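# Thread the handled steel rod through brass ring barrels

## Task

Push the steel rod that has the dark handle through the small barrels of every brass ring part sitting in the steel block, far enough that the rod's tip sticks out past the block's far end. Then leave the rod resting inside the barrels, with every ring part still where it belongs.

## Robot and tools

Robot: two six-joint arms, left_arm and right_arm, each with a two-finger parallel gripper and a wrist camera. In the scene frame the left_arm base sits at (-0.028, +0.275, +0.009) m and the right_arm base at (-0.004, -0.265, +0.031) m, each turned a little about z (quat_wxyz (+1.000, 0, 0, +0.015) and (+1.000, 0, 0, -0.021)). A camera stand stands behind the arms. Loose objects may occasionally get a small nudge from outside.

Frames: the scene frame has its origin at table-top height, halfway between the nominal bases, +z up, +x forward over the table, +y toward left_arm. Left and right in images do not match the arm names. The table and fixed cameras use the scene frame. Everything reported per arm (end_effector_position in metres, end_effector_quat_wxyz, Hand target, velocities, wrist camera pose) is in that arm's own base frame, and may be off by a few centimetres, more at long reach. The gripper's fingers point along its +z and close along its y; end_effector_position is the pinch point between the pads, roughly 1 cm inside the tips.

The motion row: 14 numbers, each in [-1, 1], always for both arms: dx, dy, dz, rx, ry, rz, opening of left_arm, then the same seven for right_arm. The first six per arm are offsets, not poses: they are measured from that arm's Hand target as it stood when the action or move began, along that arm's base axes, with rx, ry, rz a single rotation vector turning about the Hand target's position. Scale: 1.0 equals 0.6 m or 180 degrees (so 0.05 is 3 cm). A translation longer than 1.0 is shrunk along its direction. Six zeros re-request the current Hand target. Opening is absolute, not an offset: +1 fully open (0.094 m), -1 closed. A 0 there means half open, so to leave a gripper unchanged repeat its present value (shown under Tool commands).

execute_actions(actions, cameras): actions is a list of actions; each action is a list of up to 15 rows, one per 1/30 s step, and lasts 0.5 s; a short action keeps its last row to the end. Every row in an action counts from that action's start pose, not the row before, and a new action starts from the new Hand target, so sending the same offset twice moves twice. cameras: names, ["all"], or []; if omitted, images come only when actions is empty. An empty list gives the state, images and scene number.

move(target, speed, blend, opening_speed, grip_force, blocking, cameras): drives each gripper in a straight line. target is one row or a list of up to 15 rows; every row is an offset from the same Hand targets at the move's start. speed: m/s, 0.002 to 2.9, default 0.25 (turns capped at twice that in rad/s), one value or one per target. The whole move is capped at 10 s. blend: metres of corner rounding per waypoint; 0 (default) halts at each. opening_speed: finger rate per second on the -1..1 scale, at least 0.2. grip_force: newtons per pad, 10 to 50, stays set; below 50 the fingers close slowly (about 4 s at 40, 8 s at 20, 16 s at 10). blocking=false returns after about 0.5 s while the move continues. Paths ignore obstacles and the other arm; faster moves stray more and hit harder. Avoid paths near an arm's own base. The added move: line reports done, off_target, moving, held or fault; an arm not named is done (within 10 mm and 2 degrees). limits=paced means a pose was clipped, limits=held that steps were withheld.

wait(seconds 0 to 10) lets time pass holding commands. stop() brakes a running move. zoom_image(camera, region [x0, y0, x1, y1] in pixels, at most 504 by 504) enlarges part of the latest image. read_manual gives licence texts. finished_scene(scene, 1 or 2) ends the scene for good; call it only when the rod lies threaded with its tip out the far end and every ring part in place.

Cameras, all 896x504: cam_head_left, cam_head_right, cam_high, cam_low, cam_left_wrist, cam_right_wrist.

Controller behaviour: each step the commanded orientation is limited to 40 degrees from the measured one. The gripper often settles a few centimetres short of the Hand target; re-send the missing distance as an offset. An arm blocked by something keeps pushing until commanded back past its gripper.

Result lines: positions and quats, Hand target (base of the next offsets), Tool commands, grip_measured (opening on the -1..1 scale; reads up to 2.5 mm wide when empty, and narrower than a squeezed part), Joint positions (last number: opening in metres), Joint velocities (omitted when all within noise), joint torques (include arm weight; joints 1 to 3 wrap at ±28 N m), motor temperatures, and for execute_actions some per-step positions. MOTOR HOT appears at 75 °C; at 90 °C an OVER-TEMPERATURE FAULT folds that arm and disables it; at 100 °C it collapses. Holding loads, stretching out or pushing against an unreachable pose heats motors.

Avoid: dropping or knocking anything off the table, letting go of a moving part, striking the steel block or fixtures, hard shoves, disturbing the ring parts. Keep the arms, grippers and wrist cameras apart (the clearance check does not guard grippers), never grip the other arm's fingers, and avoid strain on camera cables. To grip, pads squeeze about 50 to 64 N; close slowly on delicate items, and release by commanding an opening well above grip_measured. Use moderate speeds for smooth, low-effort motion.

Each tool is called after "Call:" as name(argument=value, ...), one argument or row to a line, values as JSON.

## Session

Call:
execute_actions(
  actions=[],
)

Scene clock: 0.00 s.
left_arm: end_effector_position=(+0.3138, -0.1305, +0.3108) grip_measured=+1.000 end_effector_quat_wxyz=(+0.526, -0.201, +0.820, -0.098) | right_arm: end_effector_position=(+0.2818, +0.0256, +0.1980) grip_measured=+1.000 end_effector_quat_wxyz=(+0.443, +0.137, +0.886, +0.003)
Joint positions: left_arm=[-0.751 1.122 1.166 -0.643 -0.712 -0.845 0.094] | right_arm=[0.315 0.844 0.752 -0.614 0.362 0.452 0.094]
Joint velocities: within noise
Joint torques (N m): no reading
Motor temperatures (°C): left_arm=[28 28 33 34 30 27 28] | right_arm=[32 32 36 37 31 30 28]
Heat: left arm: 34 °C; right arm: 37 °C.
Hand target: left_arm +0.3135, -0.1285, +0.3196; +0.534, -0.206, +0.813, -0.103 | right_arm +0.2831, +0.0249, +0.2060; +0.453, +0.139, +0.880, +0.004
Tool commands: left_gripper/opening=+1.0 right_gripper/opening=+1.0

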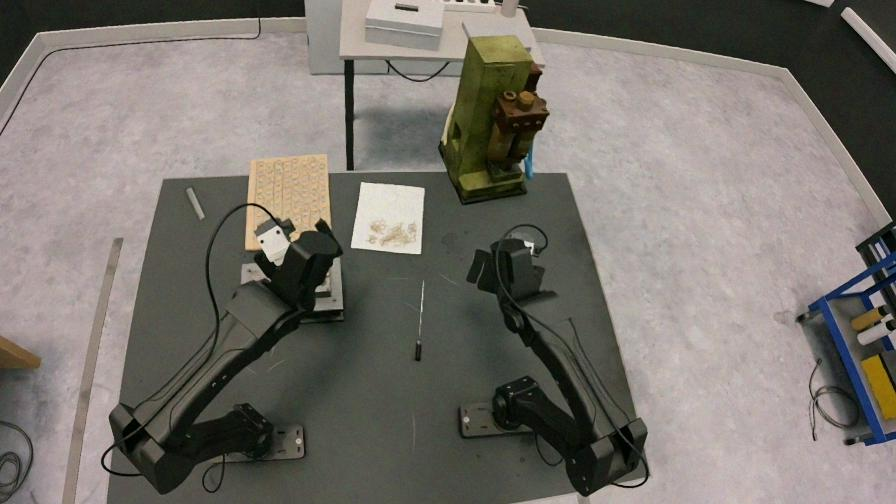

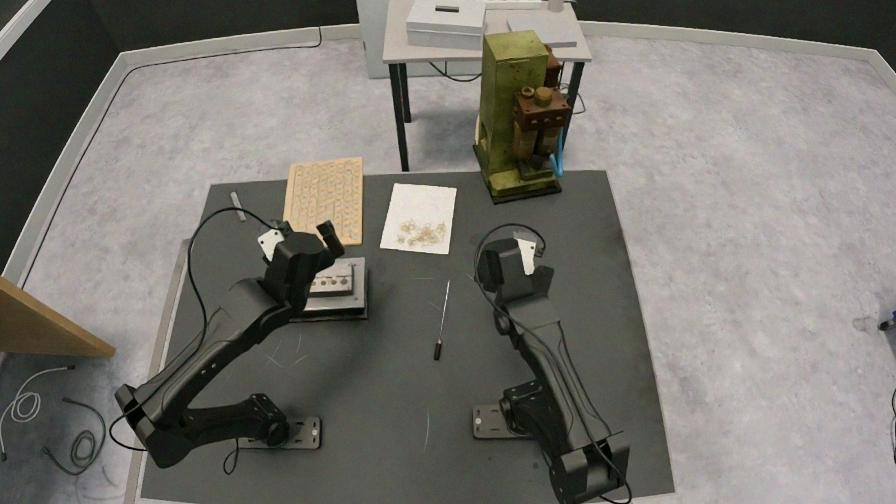

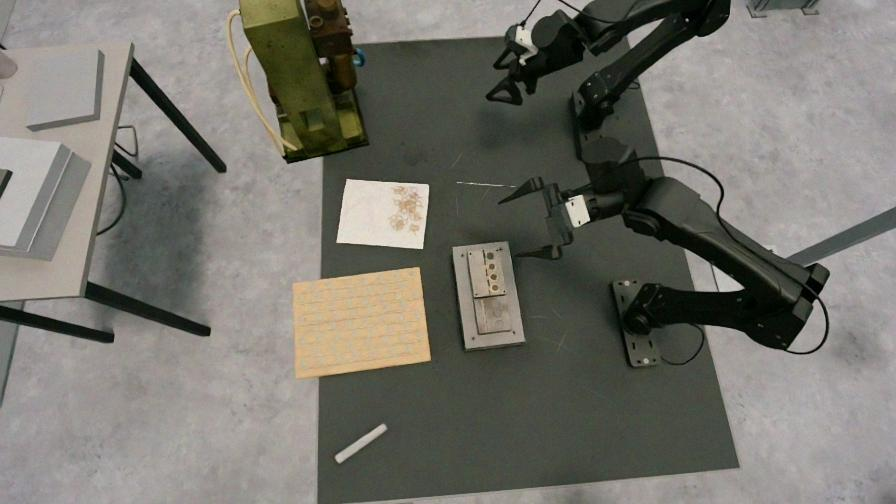

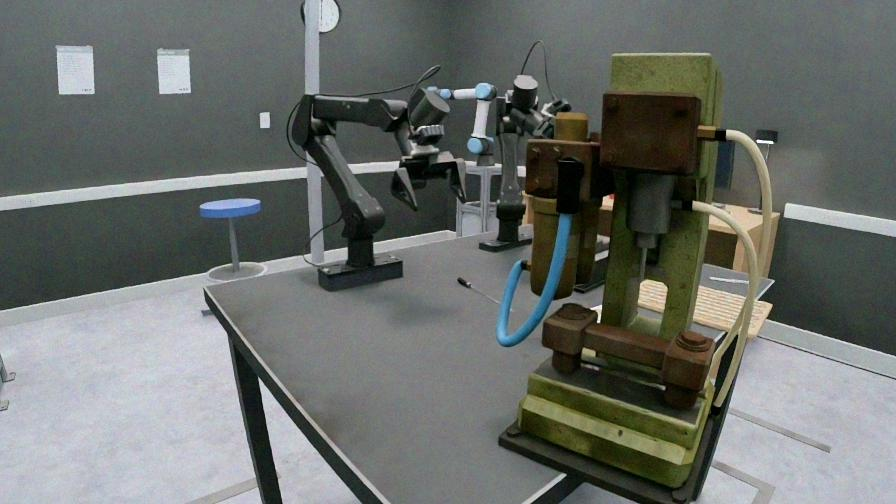

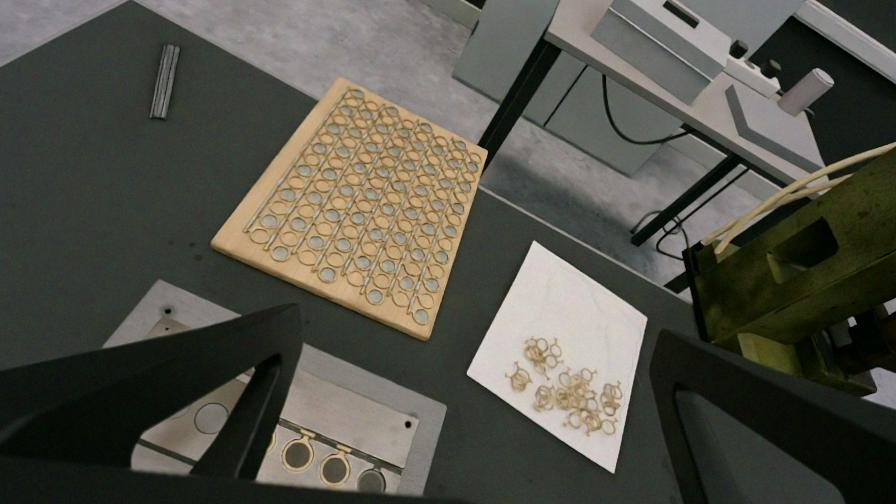

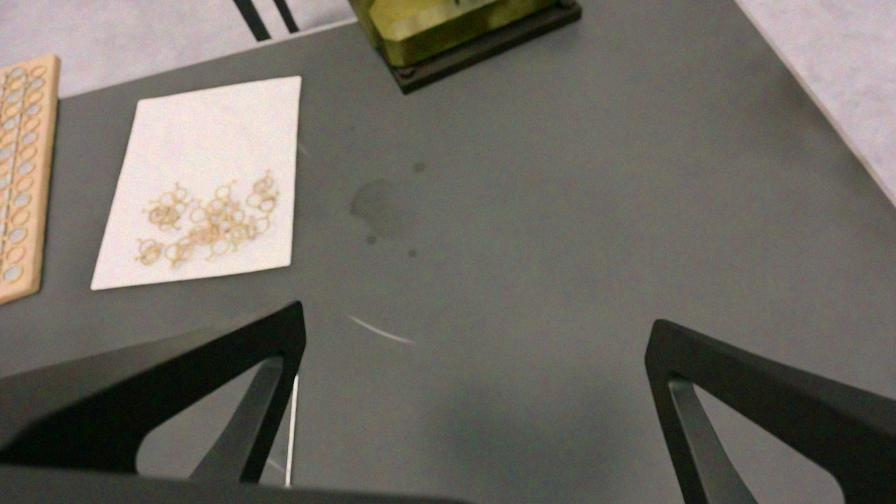

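Call:
zoom_image(
  camera="cam_high",
  region=[430, 220, 560, 360],
)

Call:
zoom_image(
  camera="cam_left_wrist",
  region=[60, 260, 480, 504],
)

Call:
zoom_image(
  camera="cam_head_right",
  region=[270, 220, 480, 380],
)

Call:
zoom_image(
  camera="cam_head_left",
  region=[220, 220, 460, 380],
)

Scaled by 3.600 from the camera's 896x504 image, which has a finer 1280x720 frame.

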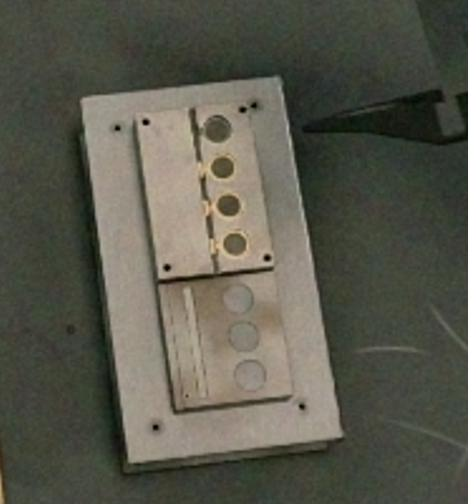

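Scaled by 1.200 from the camera's 896x504 image, which has a finer 1280x720 frame.

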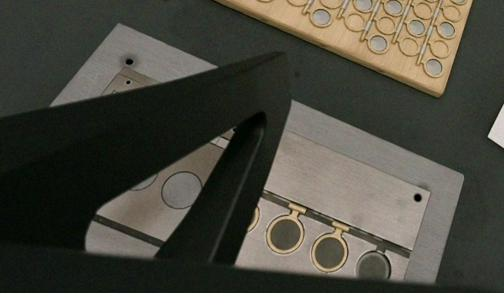

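Scaled by 2.400 from the camera's 896x504 image, which has a finer 1280x720 frame.

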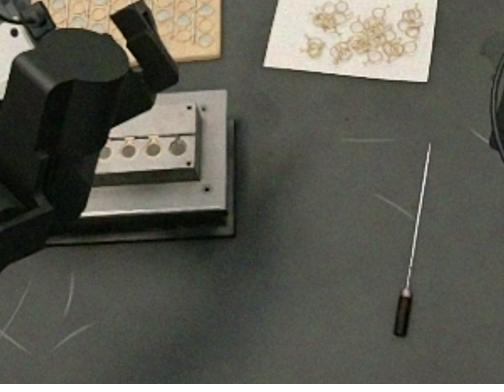

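Scaled by 2.100 from the camera's 896x504 image, which has a finer 1280x720 frame.

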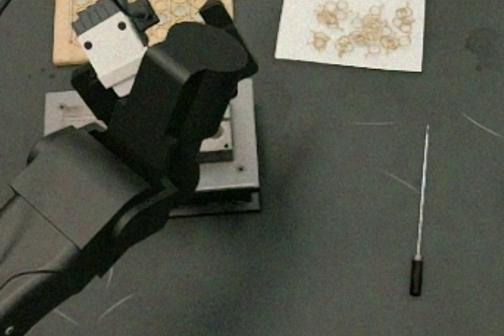

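Call:
move(
  target=[-0.006, -0.036, -0.183, 0.1206, 0.058, -0.086, 1.0, 0, 0, 0, 0, 0, 0, 1.0],
  cameras=["all"],
)

Scene clock: 163.83 s.
left_arm: end_effector_position=(+0.3094, -0.1480, +0.2122) grip_measured=+1.000 end_effector_quat_wxyz=(+0.467, -0.003, +0.884, +0.000) | right_arm: end_effector_position=(+0.2818, +0.0256, +0.1980) grip_measured=+1.000 end_effector_quat_wxyz=(+0.443, +0.137, +0.886, +0.003)
Joint positions: left_arm=[-0.751 1.163 0.928 -0.519 -0.601 -0.491 0.094] | right_arm=[0.315 0.844 0.752 -0.614 0.362 0.452 0.094]
Joint torques (N m): left_arm=[-0.51 -3.29 5.34 1.86 -0.27 0.09] | right_arm=[0.05 -1.47 7.19 1.58 0.22 0]
Motor temperatures (°C): left_arm=[28 28 37 38 30 27 28] | right_arm=[32 31 40 42 31 30 28]
Heat: left arm: 38 °C; right arm: 42 °C.
Hand target: left_arm +0.3099, -0.1501, +0.2097; +0.469, +0.000, +0.883, +0.000 | right_arm +0.2831, +0.0249, +0.2060; +0.453, +0.139, +0.880, +0.004
Off the commanded pose: left_arm 0.003 m, 0 deg | right_arm 0.008 m, 1 deg.
move: done

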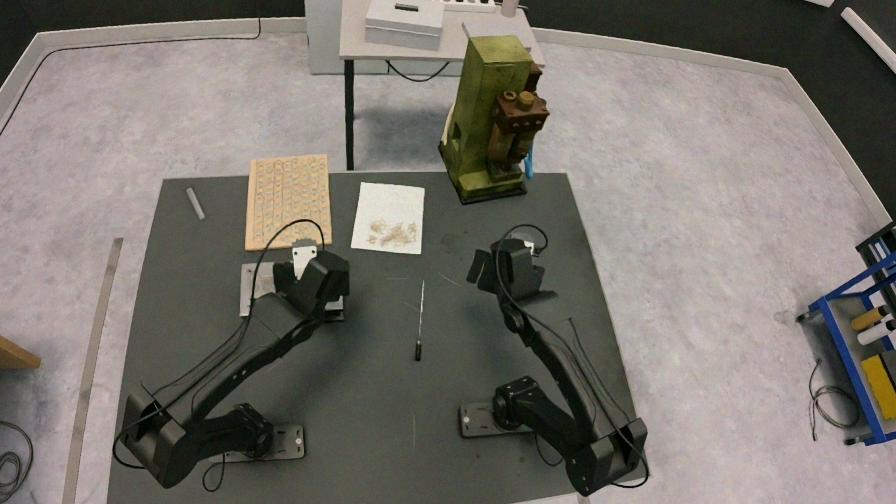

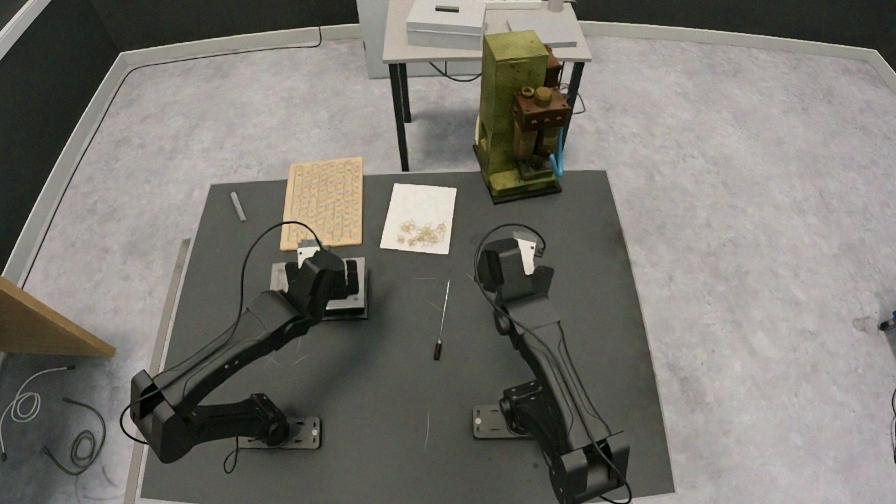

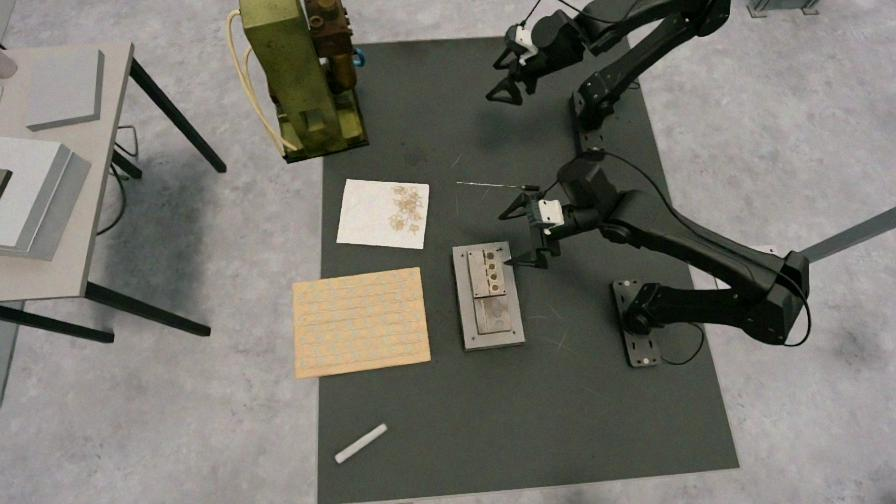

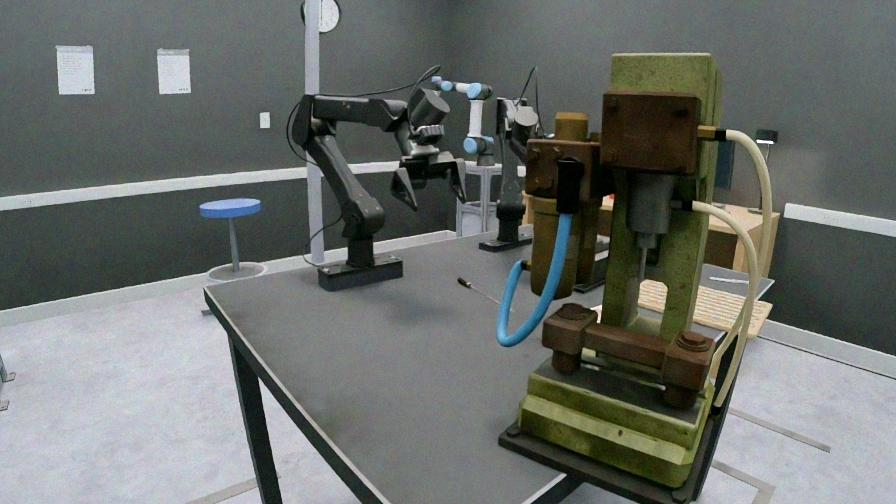

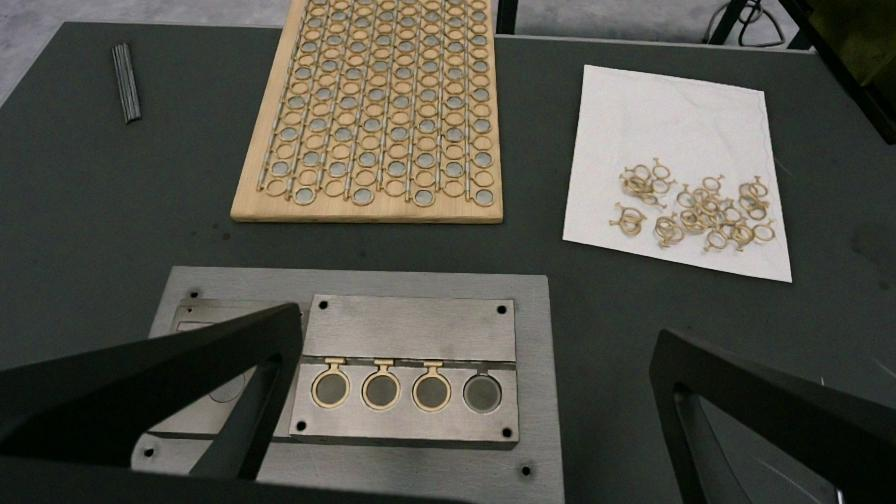

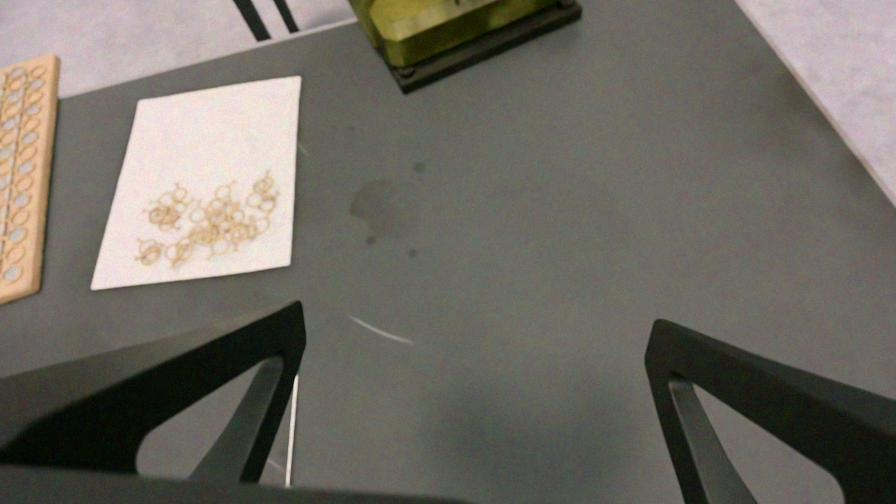

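Call:
zoom_image(
  camera="cam_left_wrist",
  region=[280, 280, 580, 480],
)

Call:
zoom_image(
  camera="cam_left_wrist",
  region=[300, 330, 420, 430],
)

Call:
zoom_image(
  camera="cam_left_wrist",
  region=[410, 330, 530, 430],
)

Scaled by 1.680 from the camera's 896x504 image, which has a finer 1280x720 frame.

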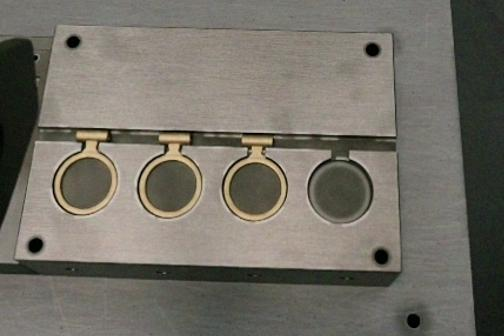

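Scaled by 4.200 from the camera's 896x504 image, which has a finer 1280x720 frame.

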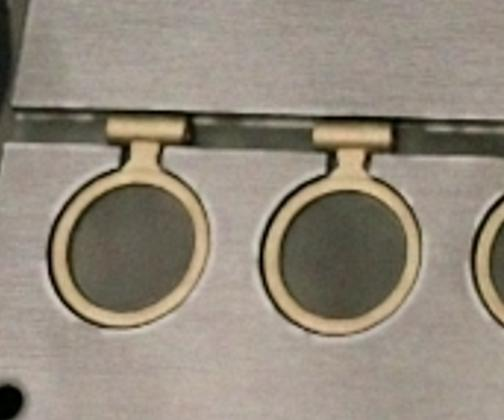

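Scaled by 4.200 from the camera's 896x504 image, which has a finer 1280x720 frame.

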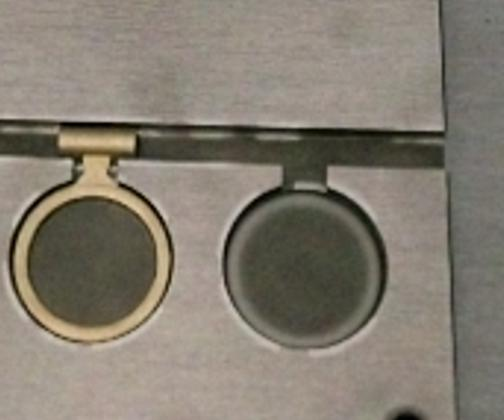

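Call:
move(
  target=[0, 0, 0, 0, 0, 0, 1.0, -0.1635, 0.2635, -0.1767, -0.0189, 0.136, 0.0547, 1.0],
  cameras=["cam_right_wrist", "cam_head_right", "cam_high", "cam_left_wrist"],
)

Scene clock: 290.73 s.
left_arm: end_effector_position=(+0.3094, -0.1481, +0.2123) grip_measured=+1.000 end_effector_quat_wxyz=(+0.467, -0.003, +0.884, +0.000) | right_arm: end_effector_position=(+0.1843, +0.1812, +0.0933) grip_measured=+1.000 end_effector_quat_wxyz=(+0.255, +0.045, +0.966, -0.012)
Joint positions: left_arm=[-0.751 1.163 0.928 -0.518 -0.601 -0.491 0.094] | right_arm=[1.099 1.31 0.851 -0.906 0.477 1.141 0.094]
Joint torques (N m): left_arm=[-0.28 -3.38 5.45 1.9 -0.24 0.07] | right_arm=[0.57 -3.51 7.61 0.39 0.33 0.11]
Heat: left arm: 41 °C; right arm: 43 °C.
Hand target: left_arm +0.3099, -0.1501, +0.2098; +0.469, +0.000, +0.883, -0.001 | right_arm +0.1849, +0.1829, +0.0999; +0.258, +0.048, +0.965, -0.013
Off the commanded pose: left_arm 0.003 m, 0 deg | right_arm 0.007 m, 1 deg.
move: done
Images, in order (width x height): cam_head_right 896x504, cam_high 896x504, cam_left_wrist 896x504, cam_right_wrist 896x504.

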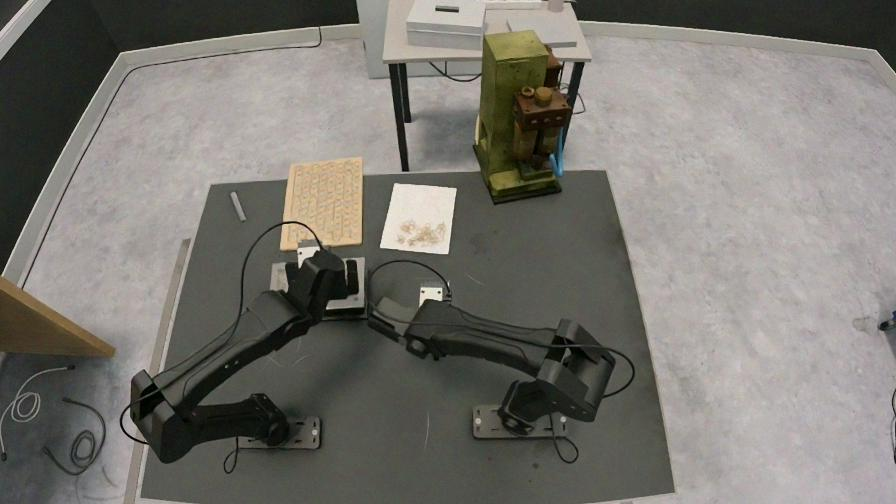

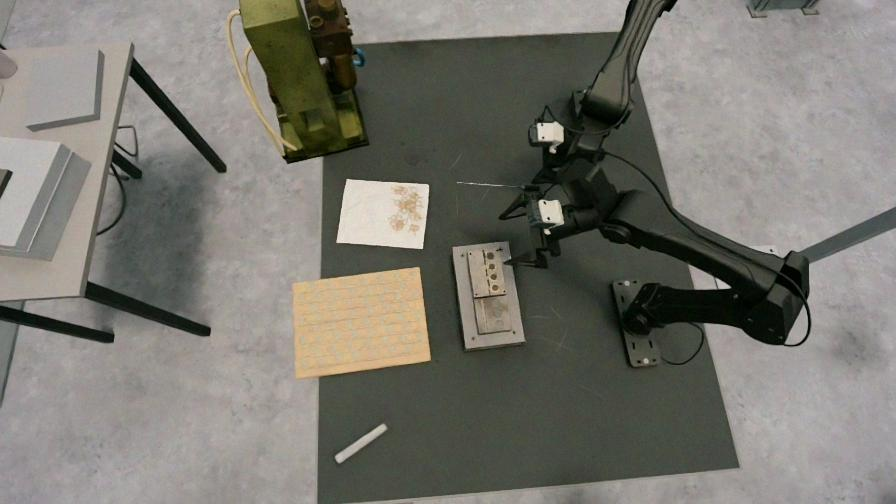

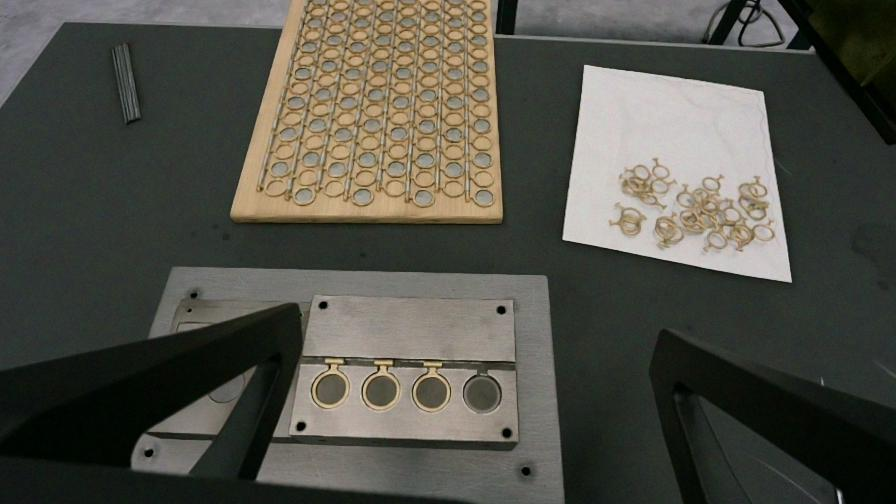

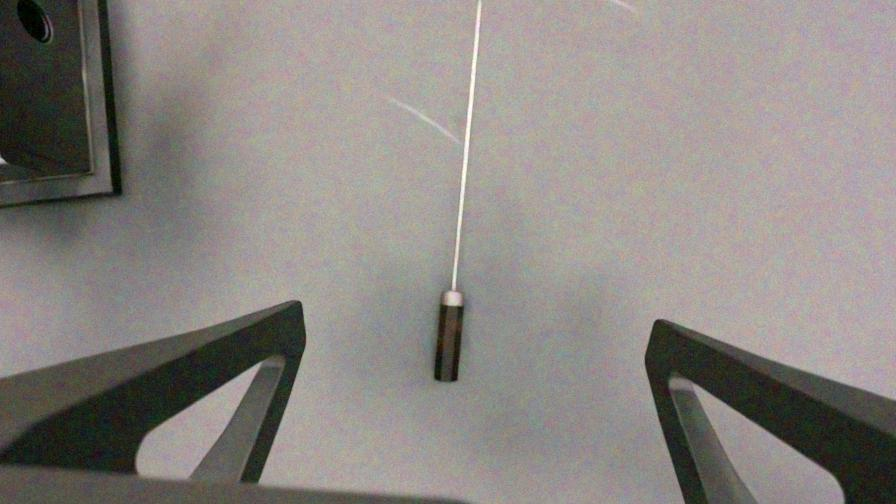

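Call:
move(
  target=[0, 0, 0, 0, 0, 0, 1.0, -0.0128, 0.0122, -0.1048, 0, 0, -0.0072, 1.0],
  speed=0.15,
  cameras=["cam_right_wrist"],
)

Call:
zoom_image(
  camera="cam_right_wrist",
  region=[340, 300, 560, 504],
)

Scene clock: 328.17 s.
left_arm: end_effector_position=(+0.3094, -0.1481, +0.2123) grip_measured=+1.000 end_effector_quat_wxyz=(+0.467, -0.003, +0.884, +0.000) | right_arm: end_effector_position=(+0.1750, +0.1894, +0.0367) grip_measured=+1.000 end_effector_quat_wxyz=(+0.248, +0.055, +0.967, -0.016)
Joint positions: left_arm=[-0.751 1.163 0.928 -0.518 -0.601 -0.491 0.094] | right_arm=[1.148 1.432 0.714 -0.69 0.478 1.223 0.094]
Joint torques (N m): left_arm=[-0.39 -3.29 5.46 1.9 -0.19 0.06] | right_arm=[0.65 -3.85 4.92 0.63 0.46 0.11]
Heat: left arm: 41 °C; right arm: 40 °C.
Hand target: left_arm +0.3099, -0.1501, +0.2098; +0.469, +0.000, +0.883, -0.001 | right_arm +0.1772, +0.1902, +0.0370; +0.258, +0.059, +0.964, -0.016
Off the commanded pose: left_arm 0.003 m, 0 deg | right_arm 0.002 m, 1 deg.
move: done
Images, in order (width x height): cam_right_wrist 896x504.

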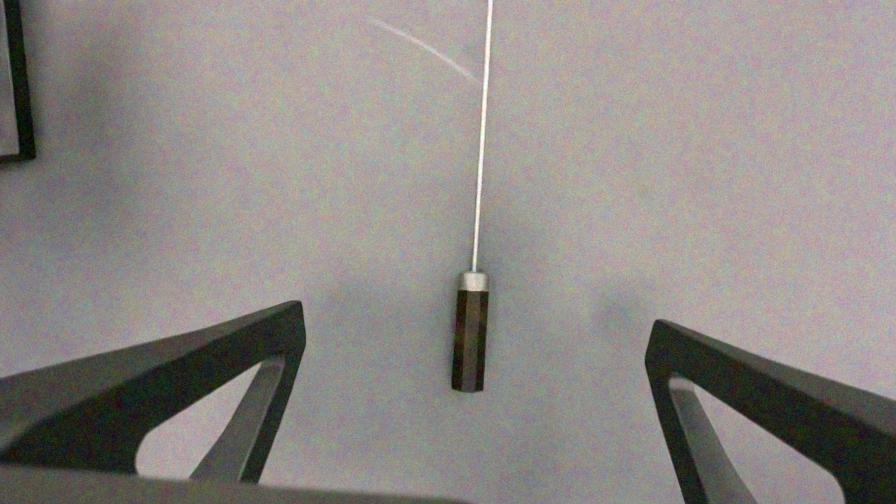

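Scaled by 2.291 from the camera's 896x504 image, which has a finer 1280x720 frame.

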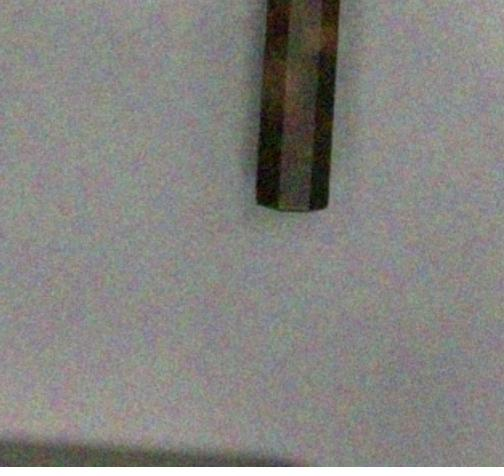

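Call:
move(
  target=[0, 0, 0, 0, 0, 0, 1.0, 0.0, 0.0, -0.065, 0, 0, 0, 1.0],
  speed=0.12,
  cameras=["cam_right_wrist", "cam_low"],
)

Call:
zoom_image(
  camera="cam_low",
  region=[400, 180, 600, 300],
)

Scene clock: 354.33 s.
left_arm: end_effector_position=(+0.3094, -0.1481, +0.2123) grip_measured=+1.000 end_effector_quat_wxyz=(+0.467, -0.003, +0.884, +0.000) | right_arm: end_effector_position=(+0.1756, +0.1903, -0.0015) grip_measured=+1.000 end_effector_quat_wxyz=(+0.249, +0.057, +0.967, -0.014)
Joint positions: left_arm=[-0.751 1.163 0.928 -0.518 -0.601 -0.491 0.094] | right_arm=[1.148 1.533 0.623 -0.494 0.479 1.225 0.094]
Joint torques (N m): left_arm=[-0.24 -3.28 5.53 1.87 -0.26 0.08] | right_arm=[0.65 -4.05 4.33 0.66 0.45 0.1]
Heat: left arm: 42 °C; right arm: 40 °C.
Hand target: left_arm +0.3099, -0.1501, +0.2098; +0.469, +0.000, +0.883, -0.001 | right_arm +0.1772, +0.1902, -0.0020; +0.258, +0.059, +0.964, -0.016
Off the commanded pose: left_arm 0.003 m, 0 deg | right_arm 0.002 m, 1 deg.
move: done
Images, in order (width x height): cam_low 896x504, cam_right_wrist 896x504.

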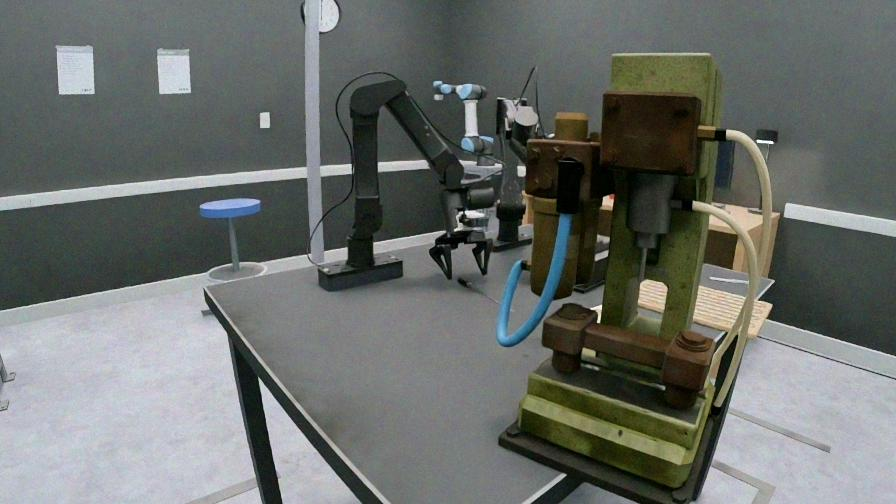

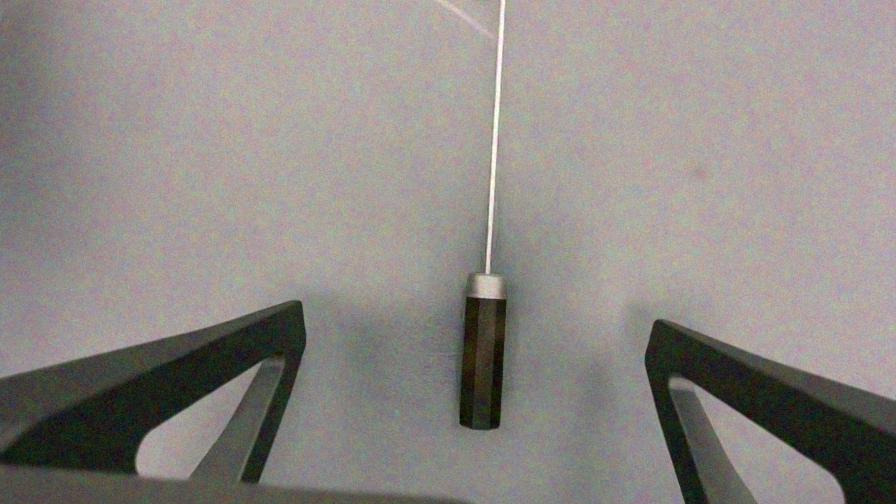

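Scaled by 2.520 from the camera's 896x504 image, which has a finer 1280x720 frame.

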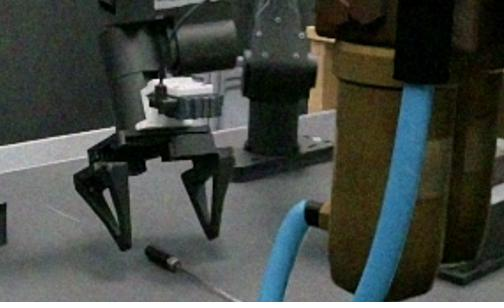

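Call:
move(
  target=[0, 0, 0, 0, 0, 0, 1.0, 0.0, 0.0, -0.0167, 0, 0, 0, 1.0],
  speed=0.05,
  cameras=["cam_right_wrist", "cam_low"],
)

Call:
zoom_image(
  camera="cam_low",
  region=[425, 225, 525, 300],
)

Scene clock: 369.23 s.
left_arm: end_effector_position=(+0.3094, -0.1481, +0.2123) grip_measured=+1.000 end_effector_quat_wxyz=(+0.467, -0.003, +0.884, +0.000) | right_arm: end_effector_position=(+0.1759, +0.1909, -0.0110) grip_measured=+1.000 end_effector_quat_wxyz=(+0.250, +0.057, +0.967, -0.013)
Joint positions: left_arm=[-0.751 1.163 0.928 -0.518 -0.601 -0.491 0.094] | right_arm=[1.148 1.565 0.604 -0.442 0.479 1.225 0.094]
Joint torques (N m): left_arm=[-0.39 -3.41 5.46 1.9 -0.18 0.06] | right_arm=[0.65 -4.11 4.1 0.66 0.45 0.1]
Heat: left arm: 42 °C; right arm: 40 °C.
Hand target: left_arm +0.3099, -0.1501, +0.2098; +0.469, +0.000, +0.883, -0.001 | right_arm +0.1772, +0.1902, -0.0120; +0.258, +0.059, +0.964, -0.016
Off the commanded pose: left_arm 0.003 m, 0 deg | right_arm 0.002 m, 1 deg.
move: done
Images, in order (width x height): cam_low 896x504, cam_right_wrist 896x504.

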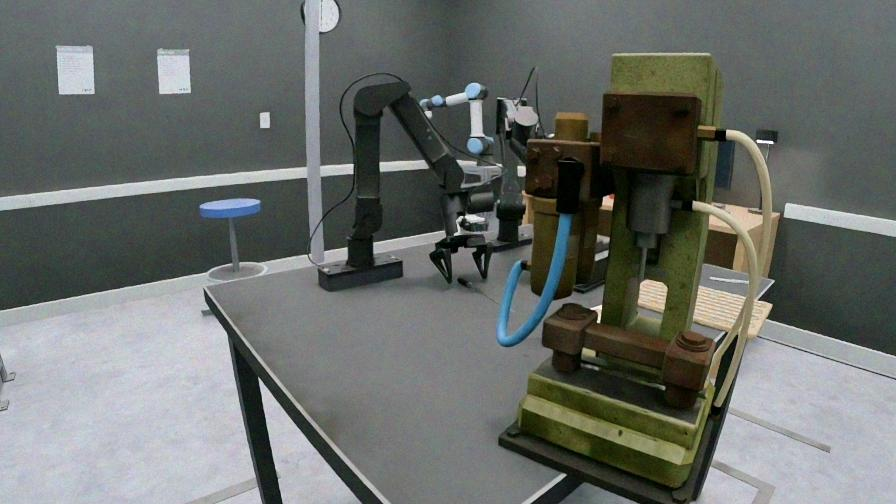

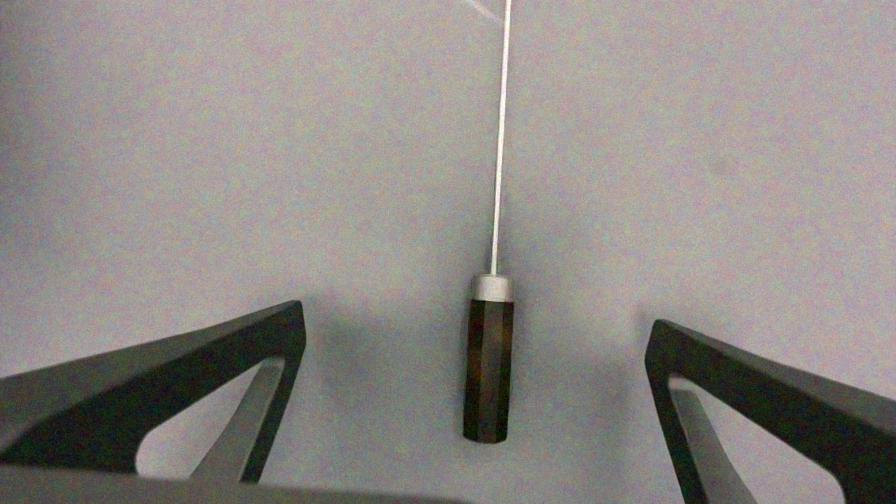

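Scaled by 5.040 from the camera's 896x504 image, which has a finer 1280x720 frame.

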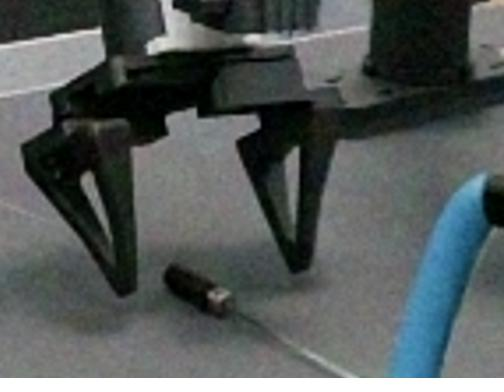

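Call:
move(
  target=[0, 0, 0, 0, 0, 0, 1.0, 0.0, -0.005, -0.0117, 0, 0, 0, 1.0],
  speed=0.04,
  cameras=["cam_right_wrist", "cam_low"],
)

Call:
zoom_image(
  camera="cam_low",
  region=[425, 225, 525, 300],
)

Scene clock: 386.93 s.
left_arm: end_effector_position=(+0.3094, -0.1481, +0.2123) grip_measured=+1.000 end_effector_quat_wxyz=(+0.467, -0.003, +0.884, +0.000) | right_arm: end_effector_position=(+0.1754, +0.1894, -0.0172) grip_measured=+1.000 end_effector_quat_wxyz=(+0.251, +0.058, +0.966, -0.011)
Joint positions: left_arm=[-0.751 1.163 0.928 -0.518 -0.601 -0.491 0.094] | right_arm=[1.148 1.577 0.58 -0.401 0.48 1.225 0.094]
Joint torques (N m): left_arm=[-0.34 -3.26 5.29 1.88 -0.23 0.06] | right_arm=[0.13 -3.92 3.95 0.68 0.43 0.04]
Heat: left arm: 42 °C; right arm: 40 °C.
Hand target: left_arm +0.3099, -0.1501, +0.2098; +0.469, +0.000, +0.883, -0.001 | right_arm +0.1773, +0.1873, -0.0189; +0.258, +0.059, +0.964, -0.016
Off the commanded pose: left_arm 0.003 m, 0 deg | right_arm 0.003 m, 1 deg.
move: done
Images, in order (width x height): cam_low 896x504, cam_right_wrist 896x504.

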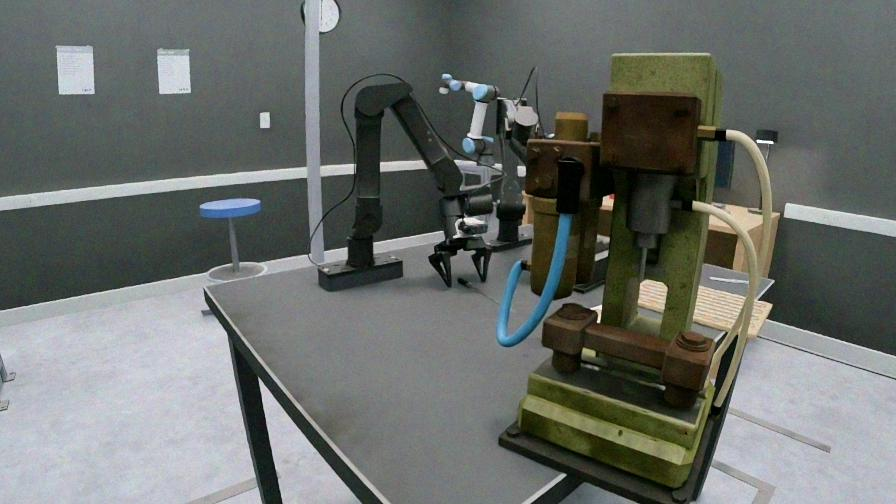

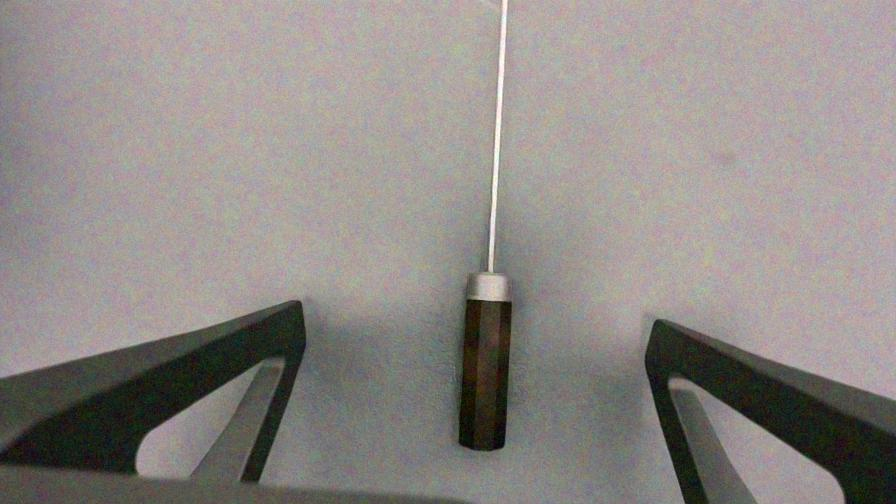

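Scaled by 5.040 from the camera's 896x504 image, which has a finer 1280x720 frame.

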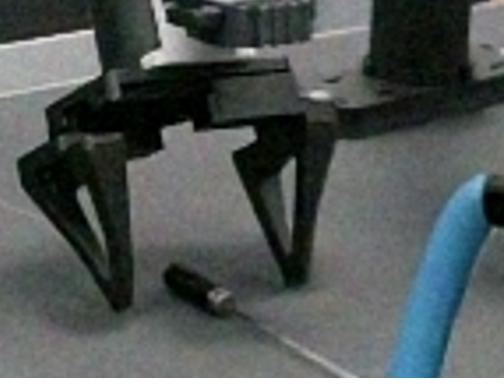

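Call:
move(
  target=[
    [0, 0, 0, 0, 0, 0, 1.0, 0.0, -0.0033, -0.005, 0, 0, 0, 1.0],
    [0, 0, 0, 0, 0, 0, 1.0, 0.0, -0.0033, -0.005, 0, 0, 0, -0.6],
  ],
  speed=0.04,
  opening_speed=0.6,
  cameras=["cam_right_wrist", "cam_low"],
)

Call:
zoom_image(
  camera="cam_low",
  region=[425, 225, 525, 300],
)

Scene clock: 396.80 s.
left_arm: end_effector_position=(+0.3094, -0.1481, +0.2123) grip_measured=+1.000 end_effector_quat_wxyz=(+0.467, -0.003, +0.884, +0.000) | right_arm: end_effector_position=(+0.1770, +0.1900, -0.0190) grip_measured=-0.599 end_effector_quat_wxyz=(+0.257, +0.060, +0.965, -0.006)
Joint positions: left_arm=[-0.751 1.163 0.928 -0.518 -0.601 -0.491 0.094] | right_arm=[1.148 1.58 0.567 -0.37 0.487 1.225 0.019]
Joint torques (N m): left_arm=[-0.42 -3.29 5.49 1.89 -0.23 0.07] | right_arm=[-0.18 -3.9 3.89 0.58 0.36 -0.01]
Heat: left arm: 42 °C; right arm: 39 °C.
Hand target: left_arm +0.3099, -0.1501, +0.2098; +0.469, +0.000, +0.883, -0.001 | right_arm +0.1772, +0.1852, -0.0220; +0.258, +0.059, +0.964, -0.016
Off the commanded pose: left_arm 0.003 m, 0 deg | right_arm 0.006 m, 1 deg.
move: done
Images, in order (width x height): cam_low 896x504, cam_right_wrist 896x504.

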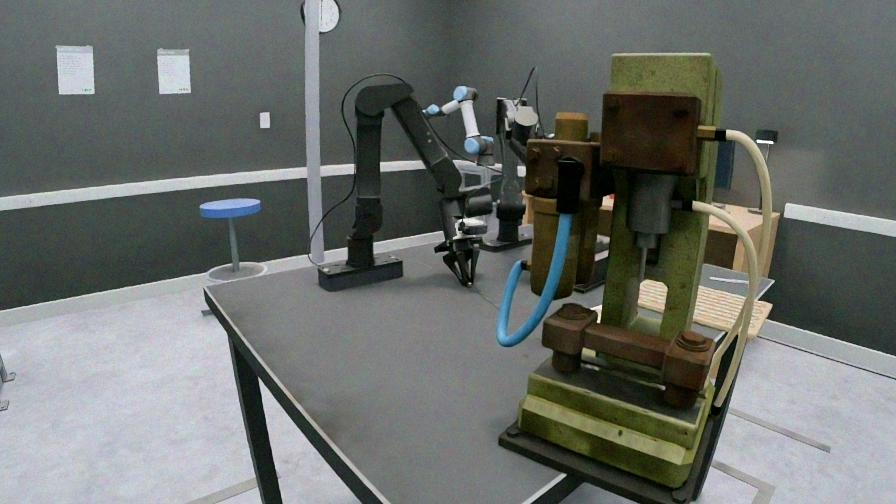

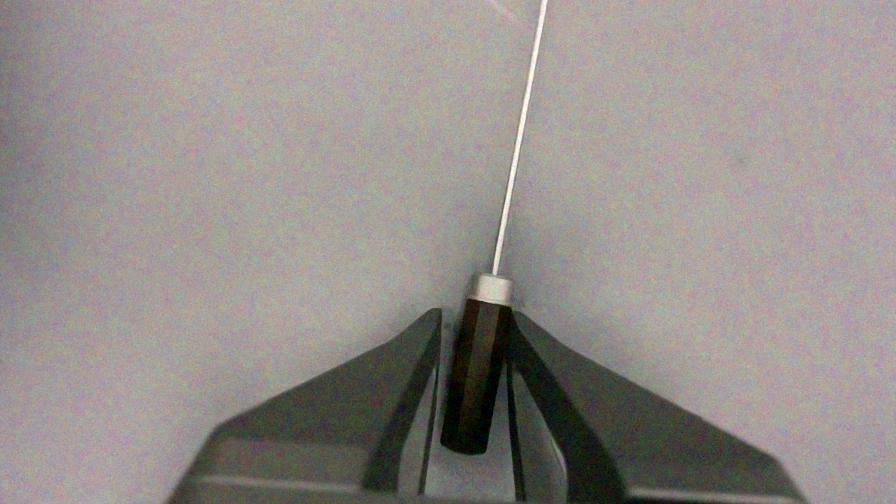

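Scaled by 5.040 from the camera's 896x504 image, which has a finer 1280x720 frame.

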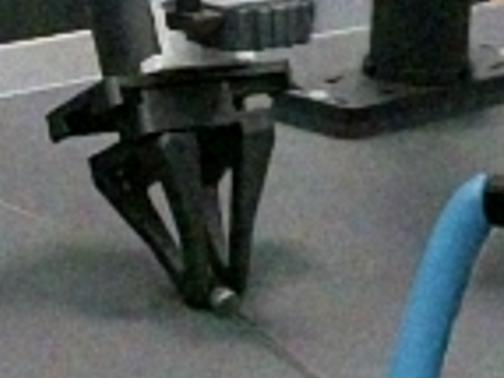

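Call:
move(
  target=[0, 0, 0, 0, 0, 0, 1.0, 0, 0, 0, 0, 0, 0, -0.95],
  speed=0.04,
  opening_speed=0.4,
  cameras=["cam_right_wrist", "cam_low"],
)

Scene clock: 403.37 s.
left_arm: end_effector_position=(+0.3094, -0.1481, +0.2123) grip_measured=+1.000 end_effector_quat_wxyz=(+0.467, -0.003, +0.884, +0.000) | right_arm: end_effector_position=(+0.1770, +0.1900, -0.0190) grip_measured=-0.765 end_effector_quat_wxyz=(+0.257, +0.060, +0.965, -0.006)
Joint positions: left_arm=[-0.751 1.163 0.928 -0.518 -0.601 -0.491 0.094] | right_arm=[1.148 1.58 0.567 -0.37 0.487 1.225 0.011]
Joint torques (N m): left_arm=[-0.49 -3.43 5.26 1.88 -0.27 0.1] | right_arm=[-0.2 -3.9 3.89 0.58 0.35 0]
Heat: left arm: 42 °C; right arm: 39 °C.
Hand target: left_arm +0.3099, -0.1501, +0.2098; +0.469, +0.000, +0.883, -0.001 | right_arm +0.1772, +0.1852, -0.0220; +0.258, +0.059, +0.964, -0.016
Off the commanded pose: left_arm 0.003 m, 0 deg | right_arm 0.006 m, 1 deg.
move: done
Images, in order (width x height): cam_low 896x504, cam_right_wrist 896x504.

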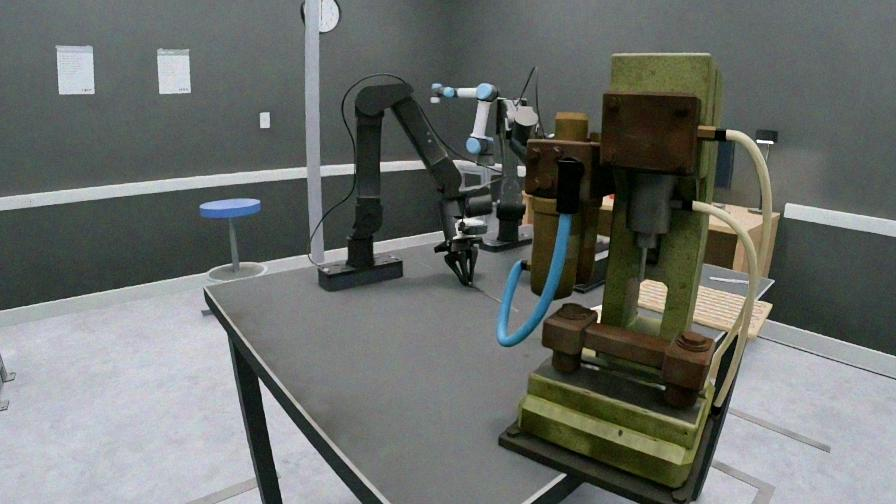

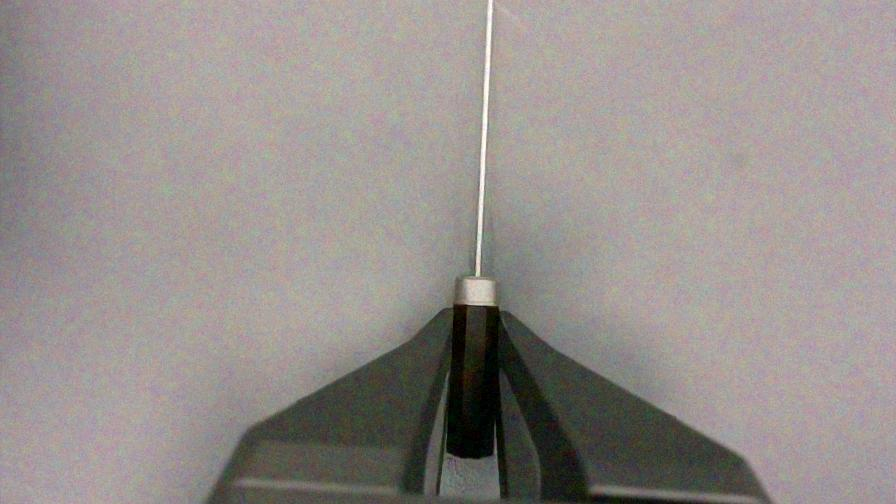

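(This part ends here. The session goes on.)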